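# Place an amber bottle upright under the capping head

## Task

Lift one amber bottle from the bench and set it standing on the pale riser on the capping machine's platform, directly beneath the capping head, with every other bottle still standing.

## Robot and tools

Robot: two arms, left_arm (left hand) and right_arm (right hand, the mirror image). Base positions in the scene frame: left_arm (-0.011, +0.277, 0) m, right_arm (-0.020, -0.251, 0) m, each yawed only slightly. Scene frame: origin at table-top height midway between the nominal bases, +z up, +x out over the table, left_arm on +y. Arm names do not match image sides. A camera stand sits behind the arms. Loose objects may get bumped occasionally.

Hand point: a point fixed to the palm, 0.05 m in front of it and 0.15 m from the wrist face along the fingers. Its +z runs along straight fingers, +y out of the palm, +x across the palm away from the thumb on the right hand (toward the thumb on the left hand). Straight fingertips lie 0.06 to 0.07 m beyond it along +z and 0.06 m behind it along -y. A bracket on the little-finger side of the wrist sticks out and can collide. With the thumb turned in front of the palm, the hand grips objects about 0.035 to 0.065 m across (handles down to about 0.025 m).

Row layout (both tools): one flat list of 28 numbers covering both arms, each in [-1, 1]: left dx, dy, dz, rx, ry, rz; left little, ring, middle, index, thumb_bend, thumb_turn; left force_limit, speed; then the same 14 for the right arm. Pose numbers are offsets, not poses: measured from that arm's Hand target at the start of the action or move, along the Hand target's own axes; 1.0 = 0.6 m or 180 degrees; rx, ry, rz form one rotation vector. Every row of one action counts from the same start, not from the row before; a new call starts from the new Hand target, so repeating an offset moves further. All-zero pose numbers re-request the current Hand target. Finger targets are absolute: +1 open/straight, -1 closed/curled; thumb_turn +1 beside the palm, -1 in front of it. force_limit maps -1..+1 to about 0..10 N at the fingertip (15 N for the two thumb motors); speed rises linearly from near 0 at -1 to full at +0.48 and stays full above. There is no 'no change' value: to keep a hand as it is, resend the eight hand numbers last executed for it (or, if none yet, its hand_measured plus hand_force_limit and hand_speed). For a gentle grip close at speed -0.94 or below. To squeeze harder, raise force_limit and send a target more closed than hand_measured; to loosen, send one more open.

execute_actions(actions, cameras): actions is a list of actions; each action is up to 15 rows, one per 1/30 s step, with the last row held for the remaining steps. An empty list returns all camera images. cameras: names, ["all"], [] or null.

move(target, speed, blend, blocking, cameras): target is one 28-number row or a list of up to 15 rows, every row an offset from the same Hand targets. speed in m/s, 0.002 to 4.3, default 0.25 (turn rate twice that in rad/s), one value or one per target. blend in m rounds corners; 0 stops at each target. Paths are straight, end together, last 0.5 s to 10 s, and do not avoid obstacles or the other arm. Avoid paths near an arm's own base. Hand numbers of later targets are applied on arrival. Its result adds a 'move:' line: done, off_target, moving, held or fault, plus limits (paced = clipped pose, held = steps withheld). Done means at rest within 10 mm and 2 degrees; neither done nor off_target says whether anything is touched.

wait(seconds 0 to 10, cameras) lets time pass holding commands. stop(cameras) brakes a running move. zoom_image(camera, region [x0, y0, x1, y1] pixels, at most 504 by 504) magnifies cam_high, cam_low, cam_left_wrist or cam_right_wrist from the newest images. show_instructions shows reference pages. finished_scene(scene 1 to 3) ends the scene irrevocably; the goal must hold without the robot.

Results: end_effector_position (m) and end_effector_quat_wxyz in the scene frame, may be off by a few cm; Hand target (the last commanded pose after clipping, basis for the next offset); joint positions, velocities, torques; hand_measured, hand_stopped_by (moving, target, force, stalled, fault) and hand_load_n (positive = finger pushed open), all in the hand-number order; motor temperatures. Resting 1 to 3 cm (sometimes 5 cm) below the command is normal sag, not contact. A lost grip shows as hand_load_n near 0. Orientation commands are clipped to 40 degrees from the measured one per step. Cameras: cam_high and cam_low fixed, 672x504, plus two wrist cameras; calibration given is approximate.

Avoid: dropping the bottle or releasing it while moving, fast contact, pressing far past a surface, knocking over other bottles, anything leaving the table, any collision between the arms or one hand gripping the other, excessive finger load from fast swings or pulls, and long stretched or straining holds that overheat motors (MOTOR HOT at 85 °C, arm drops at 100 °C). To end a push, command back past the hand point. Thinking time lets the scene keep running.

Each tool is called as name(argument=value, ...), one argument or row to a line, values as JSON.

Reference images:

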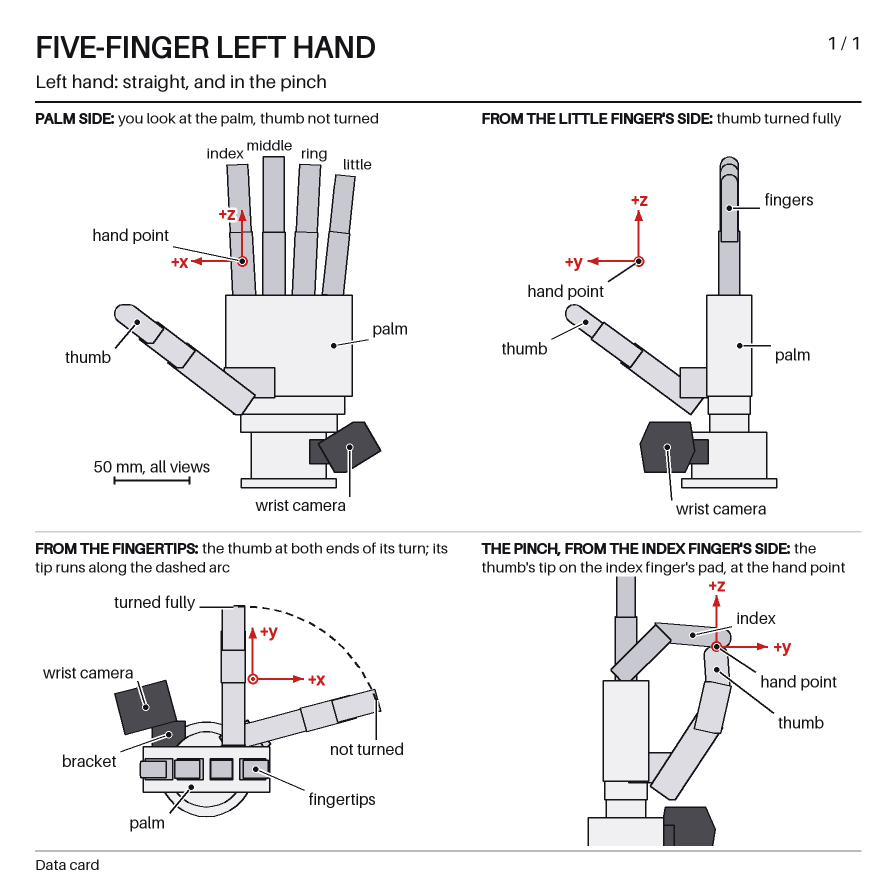

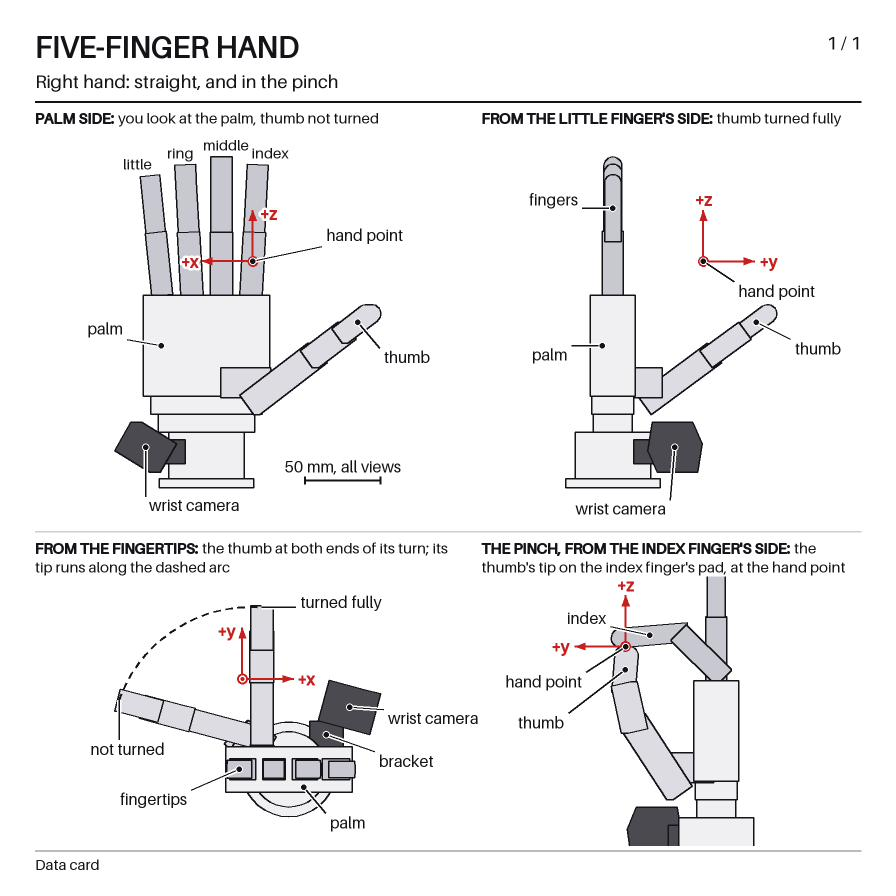

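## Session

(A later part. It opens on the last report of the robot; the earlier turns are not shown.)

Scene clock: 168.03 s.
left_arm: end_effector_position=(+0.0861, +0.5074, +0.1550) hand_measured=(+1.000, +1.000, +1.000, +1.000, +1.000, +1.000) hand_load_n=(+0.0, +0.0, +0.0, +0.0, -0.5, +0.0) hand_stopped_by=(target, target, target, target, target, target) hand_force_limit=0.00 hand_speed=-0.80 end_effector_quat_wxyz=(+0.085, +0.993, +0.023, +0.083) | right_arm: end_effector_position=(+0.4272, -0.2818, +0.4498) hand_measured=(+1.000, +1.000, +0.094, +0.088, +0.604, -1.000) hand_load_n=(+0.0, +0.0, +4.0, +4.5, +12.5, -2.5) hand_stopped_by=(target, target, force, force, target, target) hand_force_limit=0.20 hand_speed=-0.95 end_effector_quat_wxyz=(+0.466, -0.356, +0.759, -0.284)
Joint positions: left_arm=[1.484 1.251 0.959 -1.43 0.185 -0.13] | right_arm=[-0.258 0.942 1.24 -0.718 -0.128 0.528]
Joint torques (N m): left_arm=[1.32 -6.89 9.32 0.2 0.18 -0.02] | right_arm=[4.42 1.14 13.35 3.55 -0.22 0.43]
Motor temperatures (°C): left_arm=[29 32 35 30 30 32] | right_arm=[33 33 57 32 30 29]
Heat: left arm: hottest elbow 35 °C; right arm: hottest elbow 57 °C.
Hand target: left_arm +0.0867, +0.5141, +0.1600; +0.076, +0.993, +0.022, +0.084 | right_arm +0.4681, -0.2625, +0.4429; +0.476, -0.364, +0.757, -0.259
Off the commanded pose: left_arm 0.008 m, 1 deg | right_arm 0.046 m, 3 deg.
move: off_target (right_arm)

move(
  target=[0,0,0,0,0,0,1,1,1,1,1,1,0.0,-0.8,0.0510,0.0453,-0.0057,-0.0270,0.0195,0,1,1,-0.5,-0.5,0.6,-1,0.2,-0.95],
  speed=0.04,
  cameras=["cam_high", "cam_low", "cam_right_wrist"],
)

zoom_image(
  camera="cam_high",
  region=[250, 110, 330, 190],
)

zoom_image(
  camera="cam_low",
  region=[250, 120, 330, 200],
)

Scene clock: 171.67 s.
left_arm: end_effector_position=(+0.0861, +0.5074, +0.1550) hand_measured=(+1.000, +1.000, +1.000, +1.000, +1.000, +1.000) hand_load_n=(+0.0, -0.5, +0.0, +0.0, +0.0, +0.0) hand_stopped_by=(target, target, target, target, target, target) hand_force_limit=0.00 hand_speed=-0.80 end_effector_quat_wxyz=(+0.085, +0.993, +0.023, +0.083) | right_arm: end_effector_position=(+0.4241, -0.2797, +0.4442) hand_measured=(+1.000, +1.000, +0.094, +0.088, +0.604, -1.000) hand_load_n=(+0.0, -0.5, +4.5, +6.0, +11.0, +0.0) hand_stopped_by=(target, target, force, force, target, target) hand_force_limit=0.20 hand_speed=-0.95 end_effector_quat_wxyz=(+0.460, -0.359, +0.764, -0.276)
Joint positions: left_arm=[1.484 1.251 0.959 -1.43 0.185 -0.13] | right_arm=[-0.258 0.942 1.238 -0.739 -0.134 0.527]
Joint torques (N m): left_arm=[1.14 -7.18 9.28 0.25 0.16 0] | right_arm=[2.37 0.67 10.62 1.17 -0.82 0.1]
Motor temperatures (°C): left_arm=[29 32 35 30 30 32] | right_arm=[33 33 57 32 30 29]
Heat: left arm: hottest elbow 35 °C; right arm: hottest elbow 57 °C.
Hand target: left_arm +0.0867, +0.5141, +0.1600; +0.076, +0.993, +0.022, +0.084 | right_arm +0.4482, -0.2706, +0.4080; +0.437, -0.376, +0.782, -0.238
Off the commanded pose: left_arm 0.008 m, 1 deg | right_arm 0.045 m, 6 deg.
move: off_target (right_arm)
camera_calibration:
cam_right_wrist: T_world_to_cam=[[-0.391396, 0.311376, -0.865941, 0.635158], [-0.263214, 0.863816, 0.429582, 0.161709], [0.881775, 0.396065, -0.256136, -0.0421052], [0, 0, 0, 1]] pos_world=[0.32829, -0.320784, 0.469757]
Images, in order (width x height): cam_high 672x504, cam_low 672x504, cam_right_wrist 672x504.

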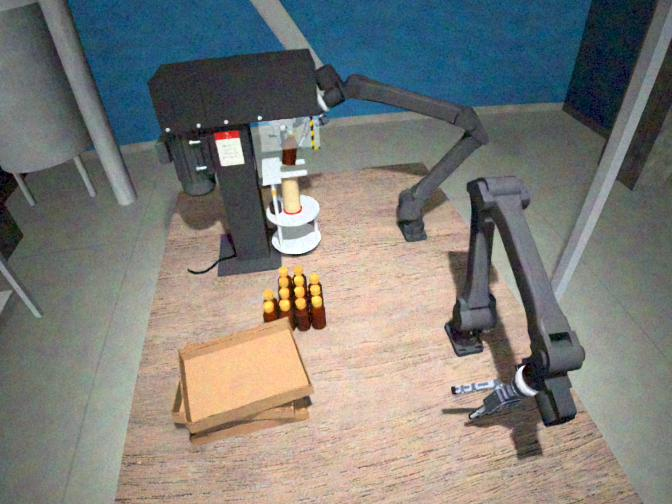

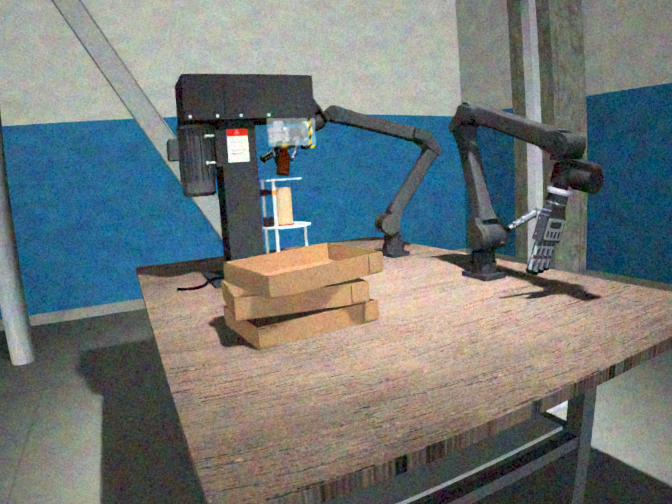

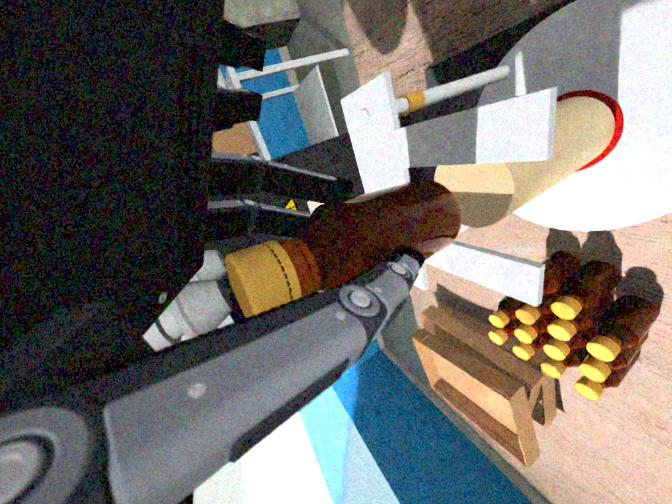

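Scaled by 6.300 from the camera's 672x504 image, which has a finer 960x720 frame.

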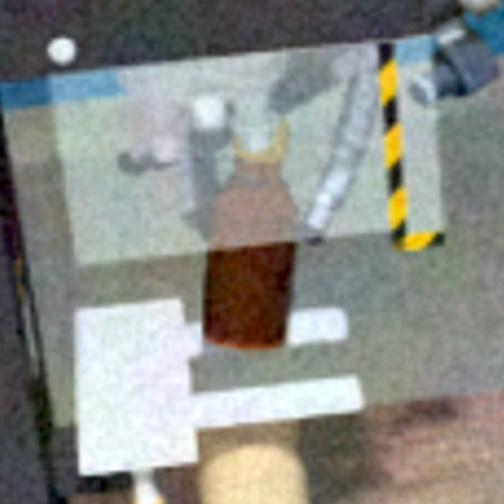

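Scaled by 6.300 from the camera's 672x504 image, which has a finer 960x720 frame.

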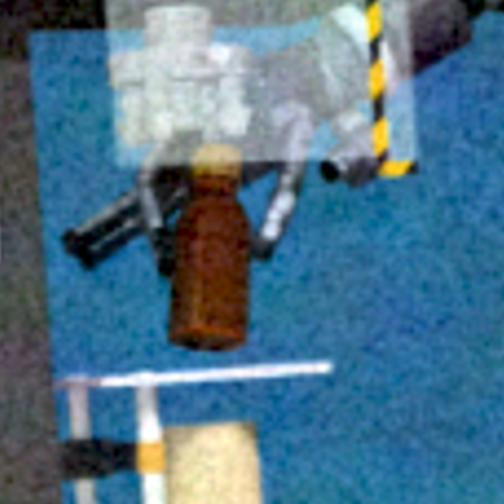

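move(
  target=[
    [0,0,0,0,0,0,1,1,1,1,1,1,0.0,-0.8,0.0253,0.0042,-0.1203,0,0,0,1,1,-0.5,-0.5,0.6,-1,0.2,-0.95],
    [0,0,0,0,0,0,1,1,1,1,1,1,0.0,-0.8,0.0747,0.0785,-0.2230,0,0,0,1,1,-0.5,-0.5,0.6,-1,0.2,-0.95],
  ],
  speed=[0.06,0.08],
  blend=[0.02,0],
  cameras=["cam_high", "cam_low", "cam_right_wrist"],
)

zoom_image(
  camera="cam_high",
  region=[250, 100, 370, 220],
)

zoom_image(
  camera="cam_low",
  region=[250, 110, 370, 240],
)

zoom_image(
  camera="cam_right_wrist",
  region=[180, 40, 580, 340],
)

Scene clock: 177.77 s.
left_arm: end_effector_position=(+0.0861, +0.5074, +0.1550) hand_measured=(+1.000, +1.000, +1.000, +1.000, +1.000, +1.000) hand_load_n=(+0.0, +0.0, +0.0, +0.0, +0.0, +0.0) hand_stopped_by=(target, target, target, target, target, target) hand_force_limit=0.00 hand_speed=-0.80 end_effector_quat_wxyz=(+0.085, +0.993, +0.023, +0.083) | right_arm: end_effector_position=(+0.3040, -0.2701, +0.4044) hand_measured=(+1.000, +1.000, +0.092, +0.088, +0.604, -1.000) hand_load_n=(+0.0, +0.0, +2.0, +7.5, +9.0, -0.5) hand_stopped_by=(target, target, force, force, target, target) hand_force_limit=0.20 hand_speed=-0.95 end_effector_quat_wxyz=(+0.425, -0.382, +0.789, -0.225)
Joint positions: left_arm=[1.484 1.251 0.959 -1.43 0.185 -0.13] | right_arm=[-0.407 0.703 1.103 -0.998 -0.304 0.433]
Joint torques (N m): left_arm=[0.97 -7.36 9.31 0.24 0.14 -0.03] | right_arm=[-0.32 -3.14 12.01 1.61 -0.54 0.03]
Motor temperatures (°C): left_arm=[29 32 35 30 30 32] | right_arm=[33 33 55 32 30 29]
Heat: left arm: hottest elbow 35 °C; right arm: hottest elbow 55 °C.
Hand target: left_arm +0.0867, +0.5141, +0.1600; +0.076, +0.993, +0.022, +0.084 | right_arm +0.2999, -0.2719, +0.4201; +0.437, -0.376, +0.782, -0.238
Off the commanded pose: left_arm 0.008 m, 1 deg | right_arm 0.016 m, 2 deg.
move: off_target (right_arm)
camera_calibration:
cam_right_wrist: T_world_to_cam=[[-0.510052, 0.330387, -0.794161, 0.562866], [-0.241818, 0.830972, 0.501009, 0.0947149], [0.825452, 0.447583, -0.343946, 0.116324], [0, 0, 0, 1]] pos_world=[0.213975, -0.316733, 0.439562]
Images, in order (width x height): cam_high 672x504, cam_low 672x504, cam_right_wrist 672x504.

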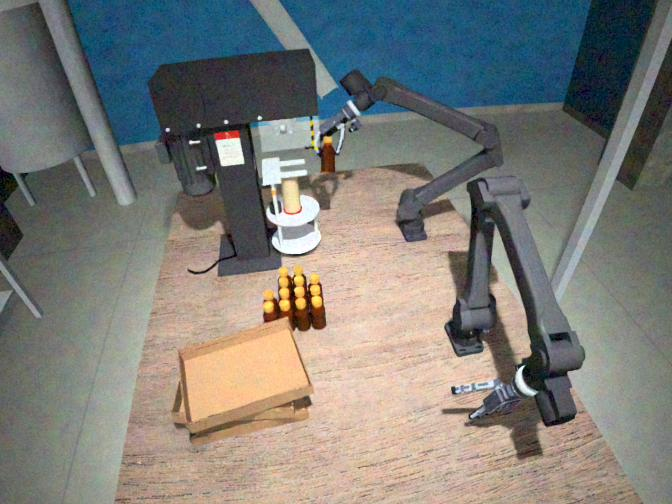

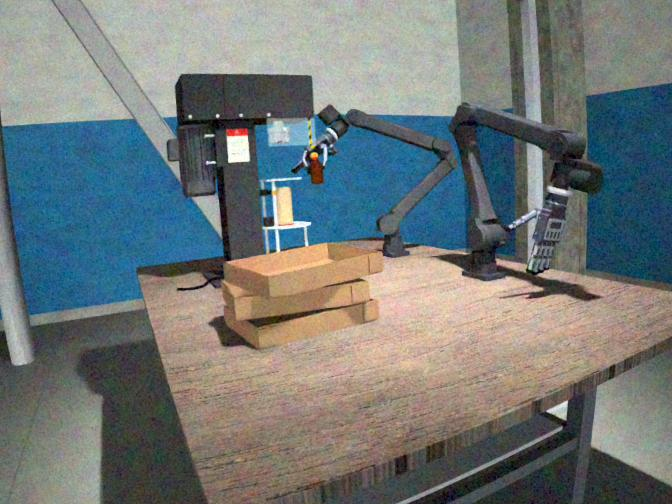

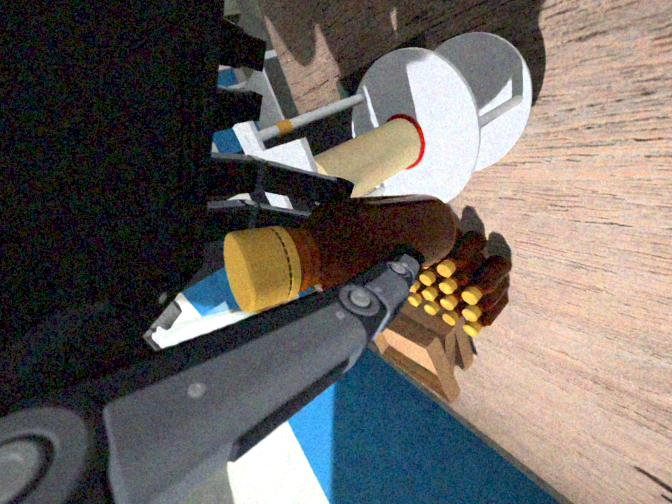

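Scaled by 4.200 from the camera's 672x504 image, which has a finer 960x720 frame.

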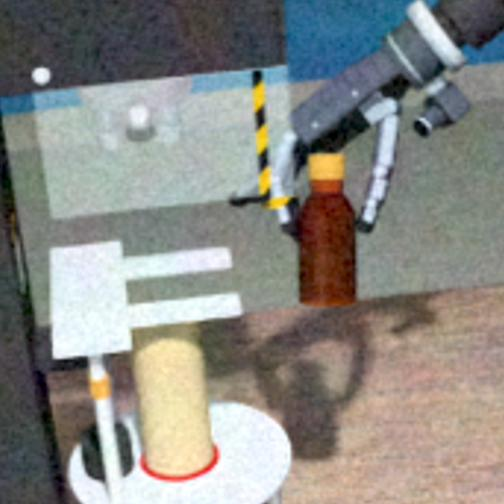

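Scaled by 3.877 from the camera's 672x504 image, which has a finer 960x720 frame.

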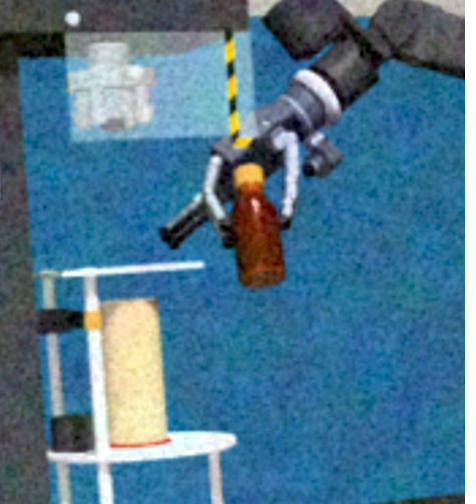

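Scaled by 1.260 from the camera's 672x504 image, which has a finer 960x720 frame.

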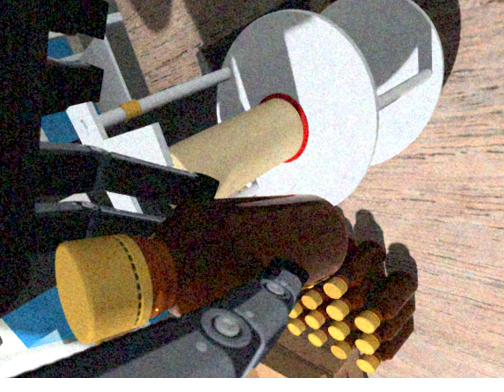

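move(
  target=[0,0,0,0,0,0,1,1,1,1,1,1,0.0,-0.8,-0.0123,-0.0157,0.0076,0.025,-0.0128,-0.1,1,1,-0.5,-0.5,0.6,-1,0.2,-0.95],
  speed=0.15,
  cameras=["cam_high", "cam_low", "cam_right_wrist"],
)

zoom_image(
  camera="cam_high",
  region=[250, 100, 370, 220],
)

zoom_image(
  camera="cam_low",
  region=[250, 110, 370, 240],
)

zoom_image(
  camera="cam_right_wrist",
  region=[180, 40, 580, 340],
)

Scene clock: 187.70 s.
left_arm: end_effector_position=(+0.0861, +0.5074, +0.1550) hand_measured=(+1.000, +1.000, +1.000, +1.000, +1.000, +1.000) hand_load_n=(+0.0, +0.0, +0.0, +0.0, +0.0, +0.0) hand_stopped_by=(target, target, target, target, target, target) hand_force_limit=0.00 hand_speed=-0.80 end_effector_quat_wxyz=(+0.085, +0.993, +0.023, +0.083) | right_arm: end_effector_position=(+0.3087, -0.2767, +0.4021) hand_measured=(+1.000, +1.000, +0.092, +0.088, +0.604, -1.000) hand_load_n=(+0.0, +0.0, +2.0, +7.5, +9.5, -0.5) hand_stopped_by=(target, target, force, force, target, target) hand_force_limit=0.20 hand_speed=-0.95 end_effector_quat_wxyz=(+0.403, -0.481, +0.717, -0.303)
Joint positions: left_arm=[1.484 1.251 0.959 -1.43 0.185 -0.13] | right_arm=[-0.359 0.703 1.103 -0.933 -0.256 0.187]
Joint torques (N m): left_arm=[1.08 -7.06 9.29 0.24 0.15 -0.01] | right_arm=[1.55 -3.31 12.81 2.82 -0.3 -0.02]
Heat: left arm: hottest elbow 35 °C; right arm: hottest elbow 53 °C.
Hand target: left_arm +0.0867, +0.5141, +0.1600; +0.076, +0.993, +0.022, +0.084 | right_arm +0.3099, -0.2720, +0.4281; +0.424, -0.481, +0.695, -0.326
Off the commanded pose: left_arm 0.008 m, 1 deg | right_arm 0.026 m, 4 deg.
move: off_target (right_arm)
camera_calibration:
cam_right_wrist: T_world_to_cam=[[-0.501651, 0.045762, -0.863859, 0.512329], [-0.374794, 0.888513, 0.264715, 0.254414], [0.779664, 0.456564, -0.428572, 0.165239], [0, 0, 0, 1]] pos_world=[0.223533, -0.324937, 0.44605]
Images, in order (width x height): cam_high 672x504, cam_low 672x504, cam_right_wrist 672x504.

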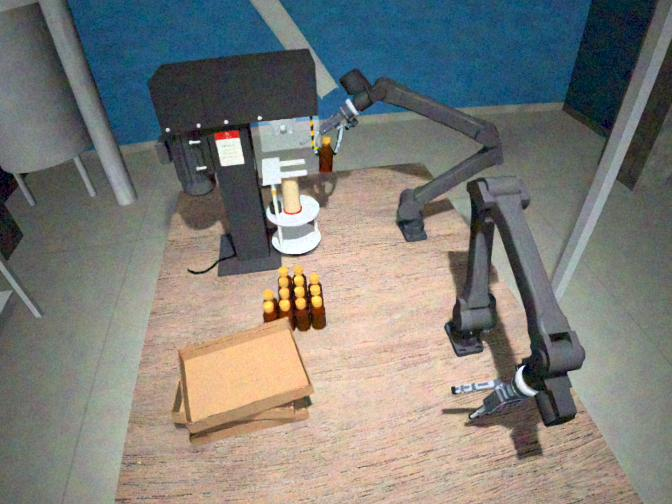

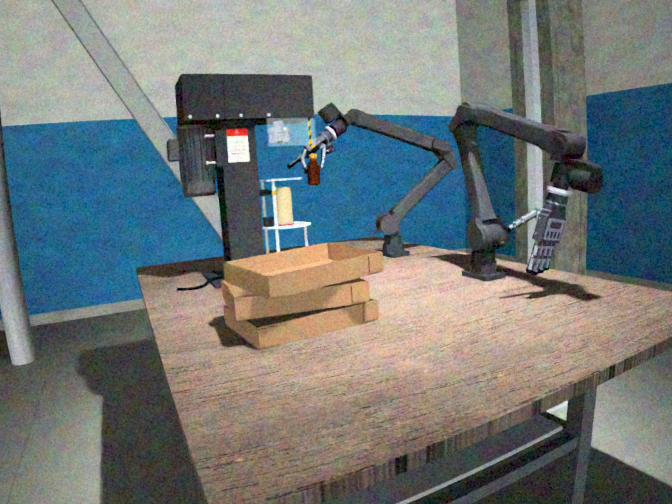

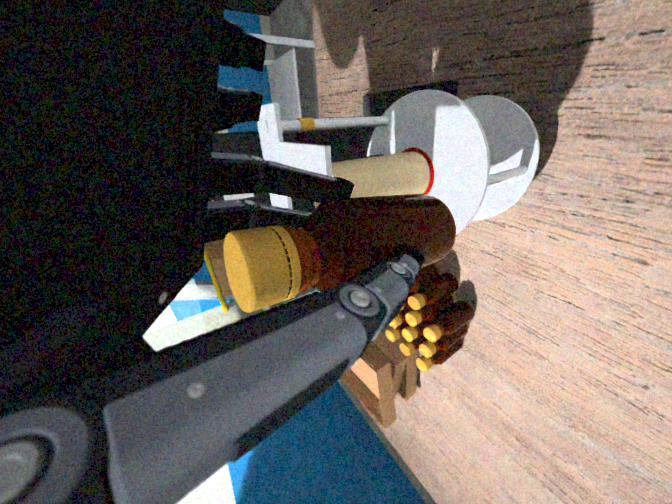

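Scaled by 4.200 from the camera's 672x504 image, which has a finer 960x720 frame.

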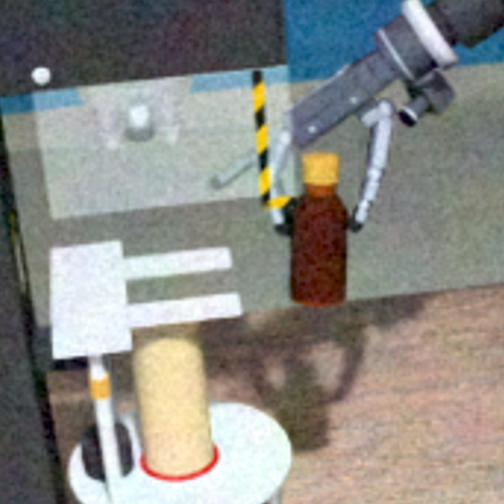

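Scaled by 3.877 from the camera's 672x504 image, which has a finer 960x720 frame.

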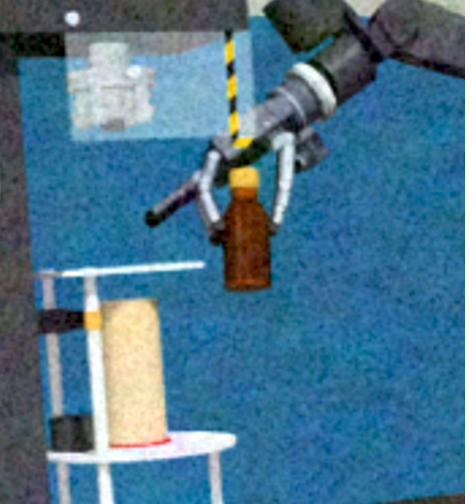

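Scaled by 1.260 from the camera's 672x504 image, which has a finer 960x720 frame.

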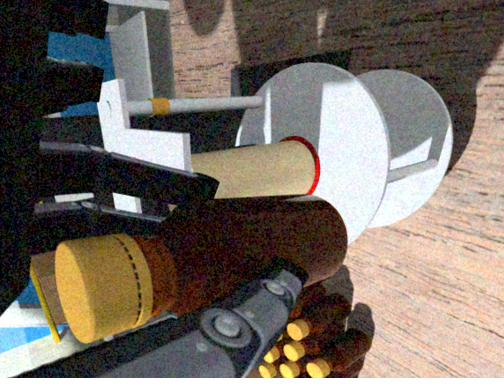

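wait(
  seconds=0,
  cameras=["all"],
)

zoom_image(
  camera="cam_right_wrist",
  region=[240, 120, 480, 300],
)

zoom_image(
  camera="cam_high",
  region=[250, 100, 410, 220],
)

zoom_image(
  camera="cam_low",
  region=[250, 110, 423, 240],
)

Scene clock: 193.60 s.
left_arm: end_effector_position=(+0.0861, +0.5074, +0.1550) hand_measured=(+1.000, +1.000, +1.000, +1.000, +1.000, +1.000) hand_load_n=(+0.0, +0.0, +0.0, +0.0, +0.0, +0.0) hand_stopped_by=(target, target, target, target, target, target) hand_force_limit=0.00 hand_speed=-0.80 end_effector_quat_wxyz=(+0.085, +0.993, +0.023, +0.083) | right_arm: end_effector_position=(+0.3087, -0.2767, +0.4020) hand_measured=(+1.000, +1.000, +0.092, +0.088, +0.604, -1.000) hand_load_n=(+0.0, +0.0, +2.0, +7.5, +9.5, -0.5) hand_stopped_by=(target, target, force, force, target, target) hand_force_limit=0.20 hand_speed=-0.95 end_effector_quat_wxyz=(+0.403, -0.481, +0.717, -0.303)
Joint positions: left_arm=[1.484 1.251 0.959 -1.43 0.185 -0.13] | right_arm=[-0.359 0.703 1.103 -0.933 -0.256 0.186]
Joint torques (N m): left_arm=[1.26 -7.36 9.25 0.23 0.18 -0.02] | right_arm=[1.67 -3.31 12.89 2.82 -0.29 -0.02]
Heat: left arm: hottest elbow 35 °C; right arm: hottest elbow 53 °C.
Hand target: left_arm +0.0867, +0.5141, +0.1600; +0.076, +0.993, +0.022, +0.084 | right_arm +0.3099, -0.2720, +0.4281; +0.424, -0.481, +0.695, -0.326
Off the commanded pose: left_arm 0.008 m, 1 deg | right_arm 0.026 m, 4 deg.
camera_calibration:
cam_left_wrist: T_world_to_cam=[[0.250209, 0.95508, -0.158802, -0.47355], [0.769008, -0.0963906, 0.631931, -0.108953], [0.588237, -0.280234, -0.758581, 0.326908], [0, 0, 0, 1]] pos_world=[0.00997265, 0.533387, 0.241636]
cam_right_wrist: T_world_to_cam=[[-0.501642, 0.0454248, -0.863882, 0.512227], [-0.37496, 0.888521, 0.264453, 0.254569], [0.77959, 0.456582, -0.428687, 0.165312], [0, 0, 0, 1]] pos_world=[0.223532, -0.324937, 0.446049]

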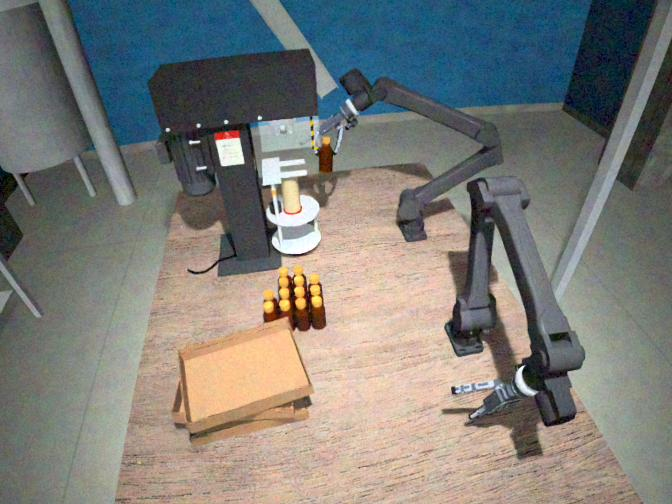

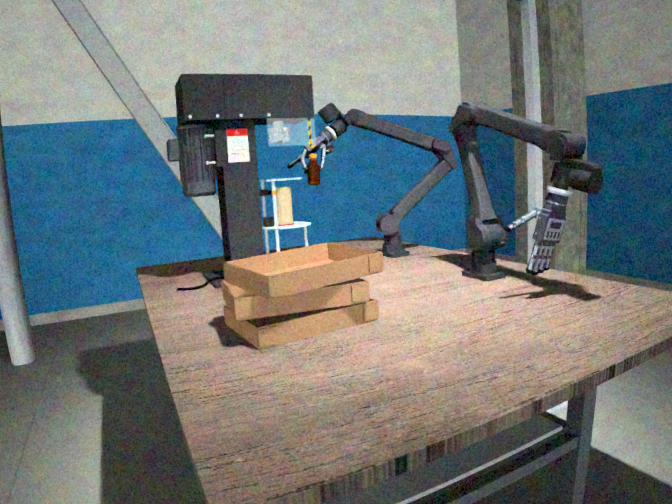

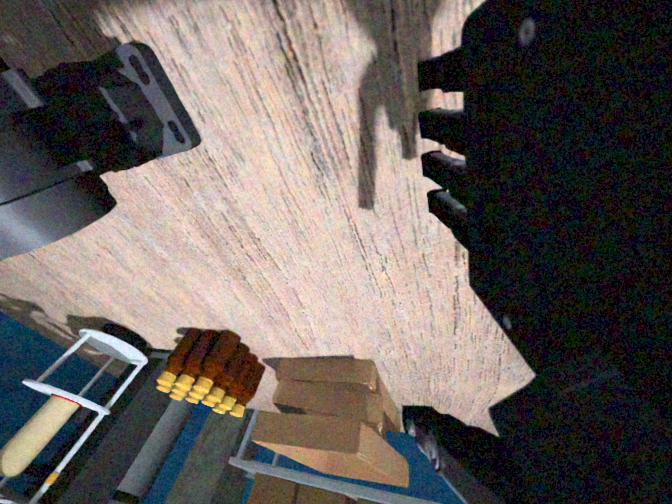

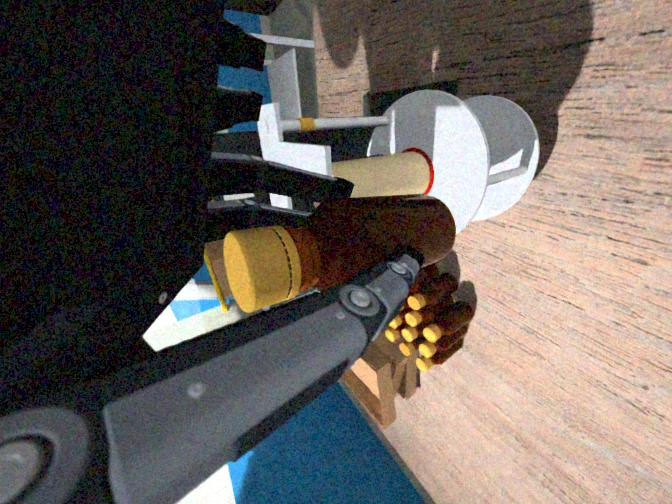

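Scaled by 2.100 from the camera's 672x504 image, which has a finer 960x720 frame.

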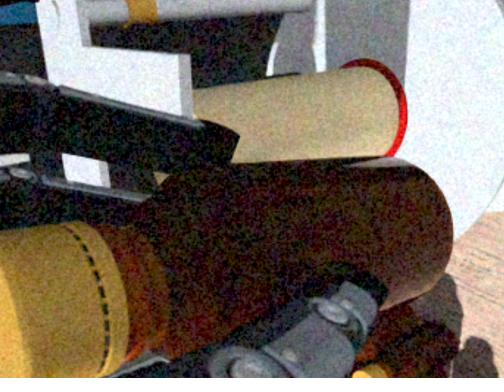

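Scaled by 3.150 from the camera's 672x504 image, which has a finer 960x720 frame.

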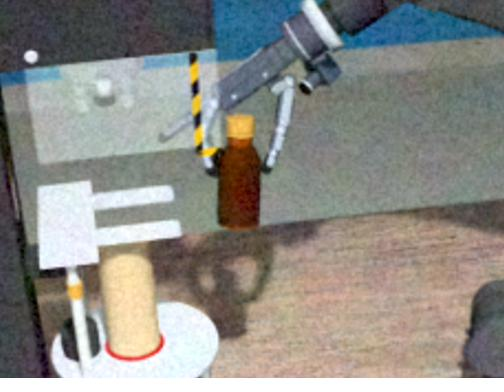

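Scaled by 2.913 from the camera's 672x504 image, which has a finer 960x720 frame.

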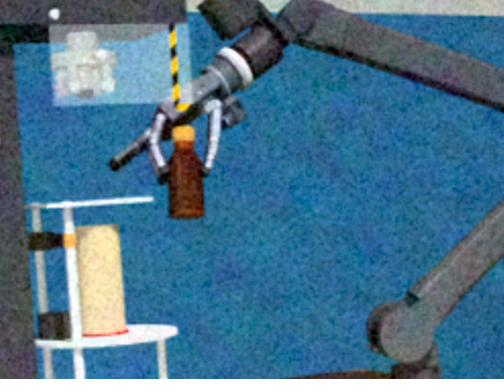

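zoom_image(
  camera="cam_right_wrist",
  region=[210, 180, 330, 330],
)

zoom_image(
  camera="cam_right_wrist",
  region=[300, 170, 480, 305],
)

zoom_image(
  camera="cam_low",
  region=[285, 140, 345, 190],
)

zoom_image(
  camera="cam_high",
  region=[300, 130, 350, 180],
)

Scaled by 3.360 from the camera's 672x504 image, which has a finer 960x720 frame.

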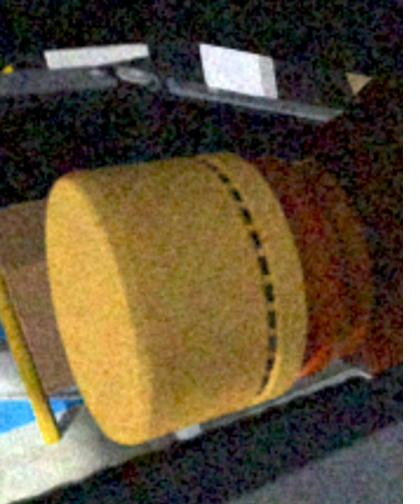

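Scaled by 2.800 from the camera's 672x504 image, which has a finer 960x720 frame.

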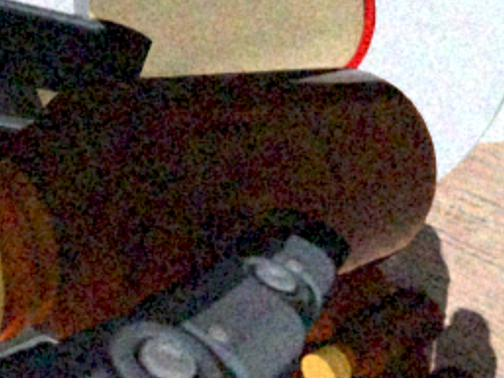

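Scaled by 8.400 from the camera's 672x504 image, which has a finer 960x720 frame.

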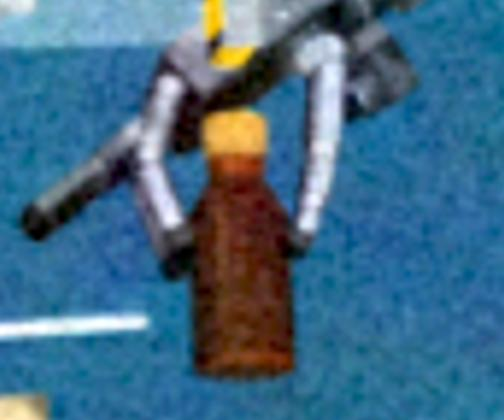

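Scaled by 10.080 from the camera's 672x504 image, which has a finer 960x720 frame.

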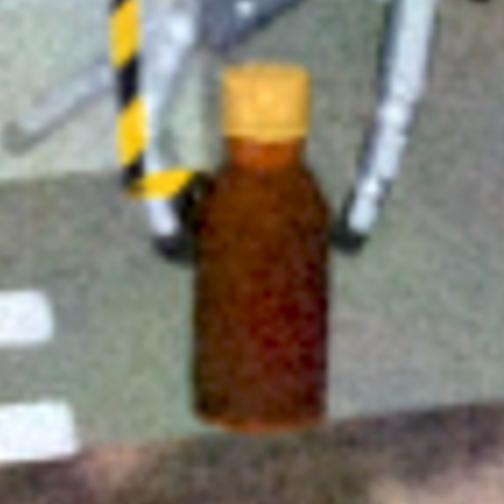

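move(
  target=[0,0,0,0,0,0,1,1,1,1,1,1,0.0,-0.8,-0.0107,-0.0235,0.0542,-0.0158,0.0052,-0.0333,1,1,-0.5,-0.5,0.6,-1,0.2,-0.95],
  speed=0.06,
  cameras=["cam_high","cam_low","cam_right_wrist"],
)

zoom_image(
  camera="cam_high",
  region=[260, 120, 340, 200],
)

zoom_image(
  camera="cam_low",
  region=[260, 130, 340, 210],
)

zoom_image(
  camera="cam_right_wrist",
  region=[210, 120, 470, 315],
)

Scene clock: 219.73 s.
left_arm: end_effector_position=(+0.0861, +0.5074, +0.1550) hand_measured=(+1.000, +1.000, +1.000, +1.000, +1.000, +1.000) hand_load_n=(+0.0, +0.0, +0.0, +0.0, +0.0, +0.0) hand_stopped_by=(target, target, target, target, target, target) hand_force_limit=0.00 hand_speed=-0.80 end_effector_quat_wxyz=(+0.085, +0.993, +0.023, +0.083) | right_arm: end_effector_position=(+0.3338, -0.2743, +0.3811) hand_measured=(+1.000, +1.000, +0.092, +0.088, +0.604, -1.000) hand_load_n=(+0.0, +0.0, +2.0, +7.5, +9.5, -0.5) hand_stopped_by=(target, target, force, force, target, target) hand_force_limit=0.20 hand_speed=-0.95 end_effector_quat_wxyz=(+0.361, -0.528, +0.706, -0.303)
Joint positions: left_arm=[1.484 1.251 0.959 -1.43 0.185 -0.13] | right_arm=[-0.272 0.795 1.129 -0.933 -0.171 0.115]
Joint torques (N m): left_arm=[1.08 -7.12 9.37 0.28 0.15 0.01] | right_arm=[1.67 -2.84 17.76 2.47 -0.17 -0.04]
Heat: left arm: hottest elbow 35 °C; right arm: hottest elbow 52 °C.
Hand target: left_arm +0.0867, +0.5141, +0.1600; +0.076, +0.993, +0.022, +0.084 | right_arm +0.3459, -0.2719, +0.4282; +0.389, -0.524, +0.680, -0.334
Off the commanded pose: left_arm 0.008 m, 1 deg | right_arm 0.049 m, 6 deg.
move: off_target (right_arm)
camera_calibration:
cam_right_wrist: T_world_to_cam=[[-0.568831, -0.0536704, -0.820701, 0.485341], [-0.40243, 0.888417, 0.220827, 0.293134], [0.717273, 0.455888, -0.526958, 0.193698], [0, 0, 0, 1]] pos_world=[0.255109, -0.322682, 0.435658]
Images, in order (width x height): cam_high 672x504, cam_low 672x504, cam_right_wrist 672x504.

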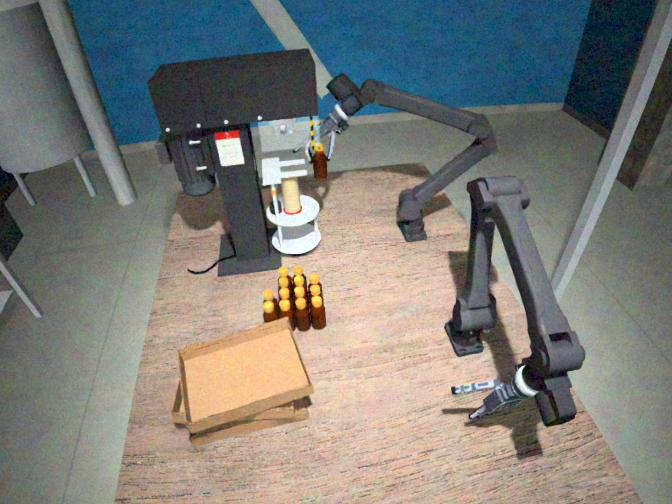

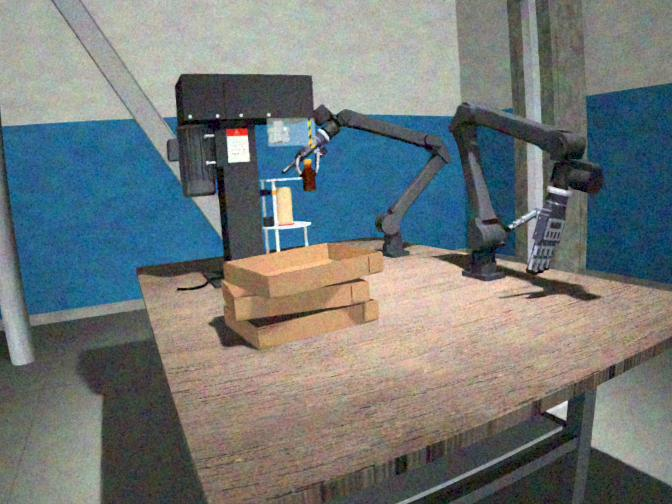

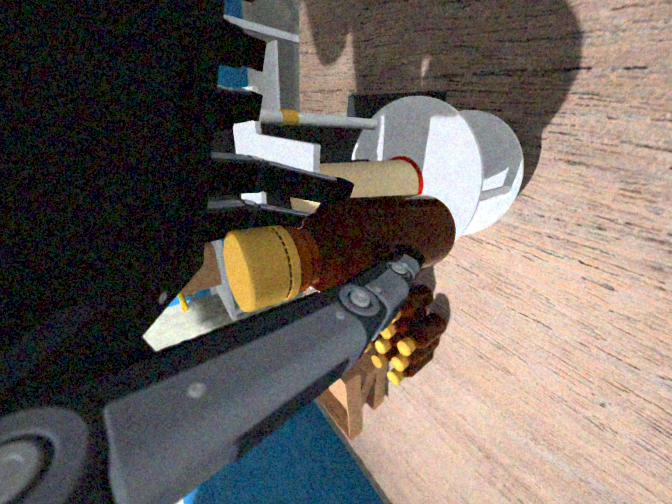

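Scaled by 6.300 from the camera's 672x504 image, which has a finer 960x720 frame.

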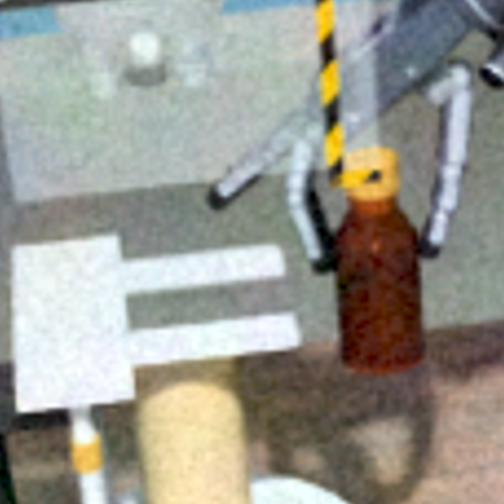

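Scaled by 6.300 from the camera's 672x504 image, which has a finer 960x720 frame.

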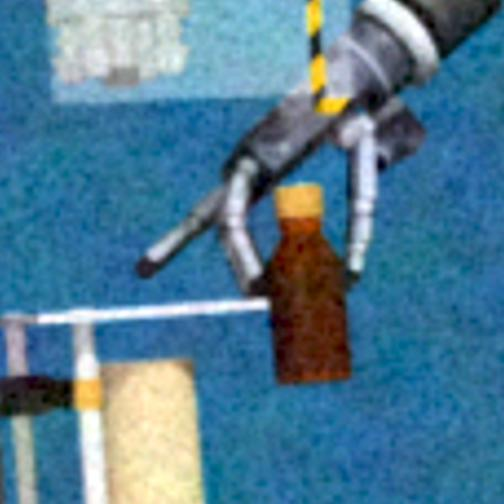

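Scaled by 1.938 from the camera's 672x504 image, which has a finer 960x720 frame.

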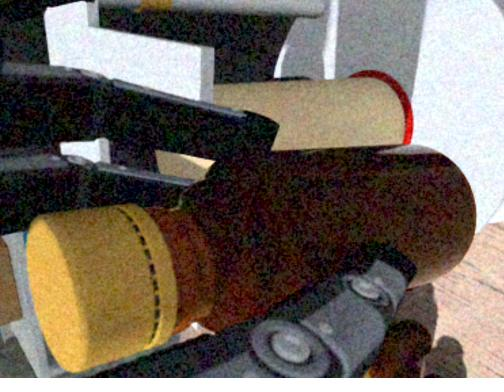

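move(
  target=[0,0,0,0,0,0,1,1,1,1,1,1,0.0,-0.8,-0.0243,-0.0337,-0.0140,0,0,0,1,1,-0.5,-0.5,0.6,-1,0.2,-0.95],
  speed=0.06,
  cameras=["cam_high","cam_low","cam_right_wrist"],
)

zoom_image(
  camera="cam_high",
  region=[260, 120, 340, 200],
)

zoom_image(
  camera="cam_low",
  region=[260, 130, 340, 210],
)

Scene clock: 227.00 s.
left_arm: end_effector_position=(+0.0861, +0.5074, +0.1550) hand_measured=(+1.000, +1.000, +1.000, +1.000, +1.000, +1.000) hand_load_n=(+0.0, +0.0, +0.0, +0.0, +0.0, +0.0) hand_stopped_by=(target, target, target, target, target, target) hand_force_limit=0.00 hand_speed=-0.80 end_effector_quat_wxyz=(+0.085, +0.993, +0.023, +0.083) | right_arm: end_effector_position=(+0.3434, -0.2672, +0.4083) hand_measured=(+1.000, +1.000, +0.092, +0.088, +0.604, -1.000) hand_load_n=(+0.0, +0.0, +2.0, +7.5, +9.5, -0.5) hand_stopped_by=(target, target, force, force, target, target) hand_force_limit=0.20 hand_speed=-0.95 end_effector_quat_wxyz=(+0.362, -0.535, +0.695, -0.314)
Joint positions: left_arm=[1.484 1.251 0.959 -1.43 0.185 -0.13] | right_arm=[-0.225 0.828 1.211 -0.959 -0.133 0.115]
Joint torques (N m): left_arm=[1.32 -7.3 9.24 0.29 0.14 -0.01] | right_arm=[1.67 -3.43 17.61 1.77 -0.11 0.21]
Motor temperatures (°C): left_arm=[29 32 35 30 30 32] | right_arm=[33 33 55 32 30 29]
Heat: left arm: hottest elbow 35 °C; right arm: hottest elbow 55 °C.
Hand target: left_arm +0.0867, +0.5141, +0.1600; +0.076, +0.993, +0.022, +0.084 | right_arm +0.3498, -0.2619, +0.4522; +0.389, -0.524, +0.680, -0.334
Off the commanded pose: left_arm 0.008 m, 1 deg | right_arm 0.045 m, 4 deg.
move: off_target (right_arm)
camera_calibration:
cam_right_wrist: T_world_to_cam=[[-0.553754, -0.0837873, -0.828454, 0.50347], [-0.418746, 0.887985, 0.19009, 0.302669], [0.719728, 0.452175, -0.526811, 0.196102], [0, 0, 0, 1]] pos_world=[0.2644, -0.315253, 0.462876]
Images, in order (width x height): cam_high 672x504, cam_low 672x504, cam_right_wrist 672x504.

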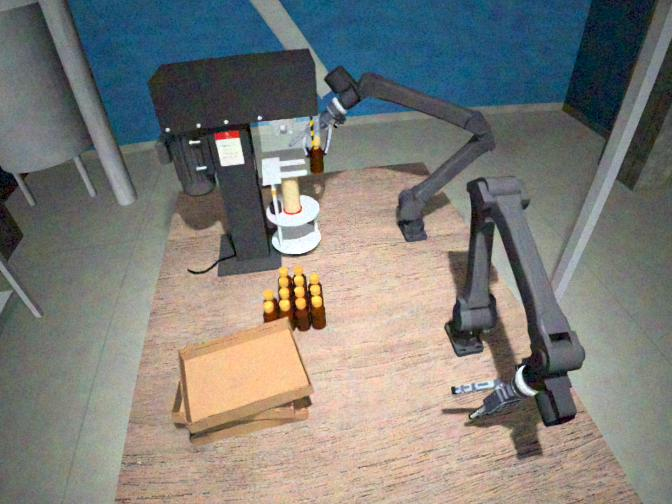

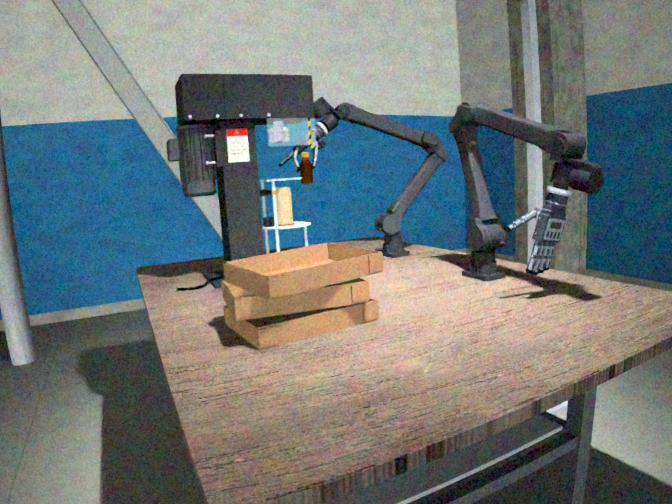

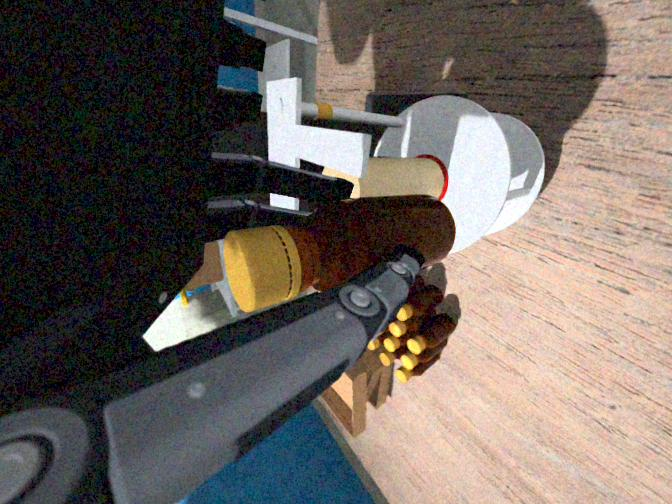

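Scaled by 6.300 from the camera's 672x504 image, which has a finer 960x720 frame.

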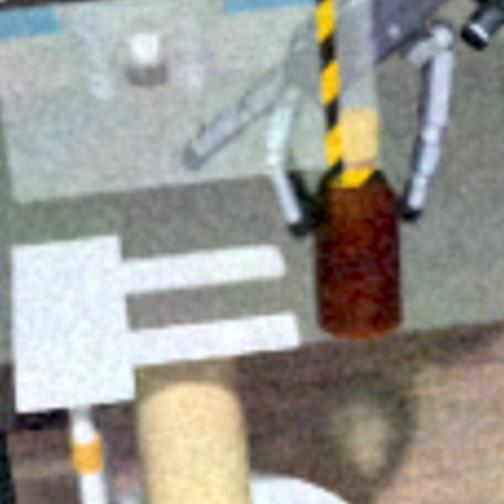

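Scaled by 6.300 from the camera's 672x504 image, which has a finer 960x720 frame.

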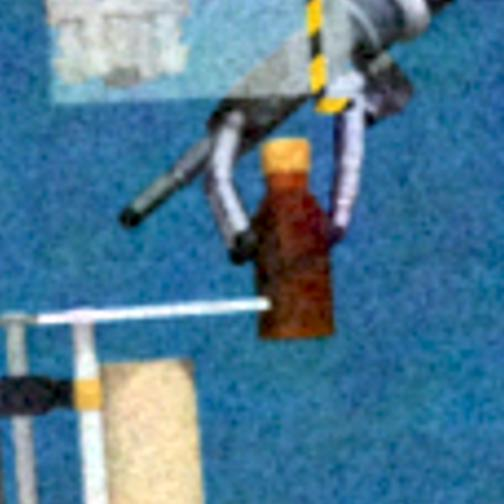

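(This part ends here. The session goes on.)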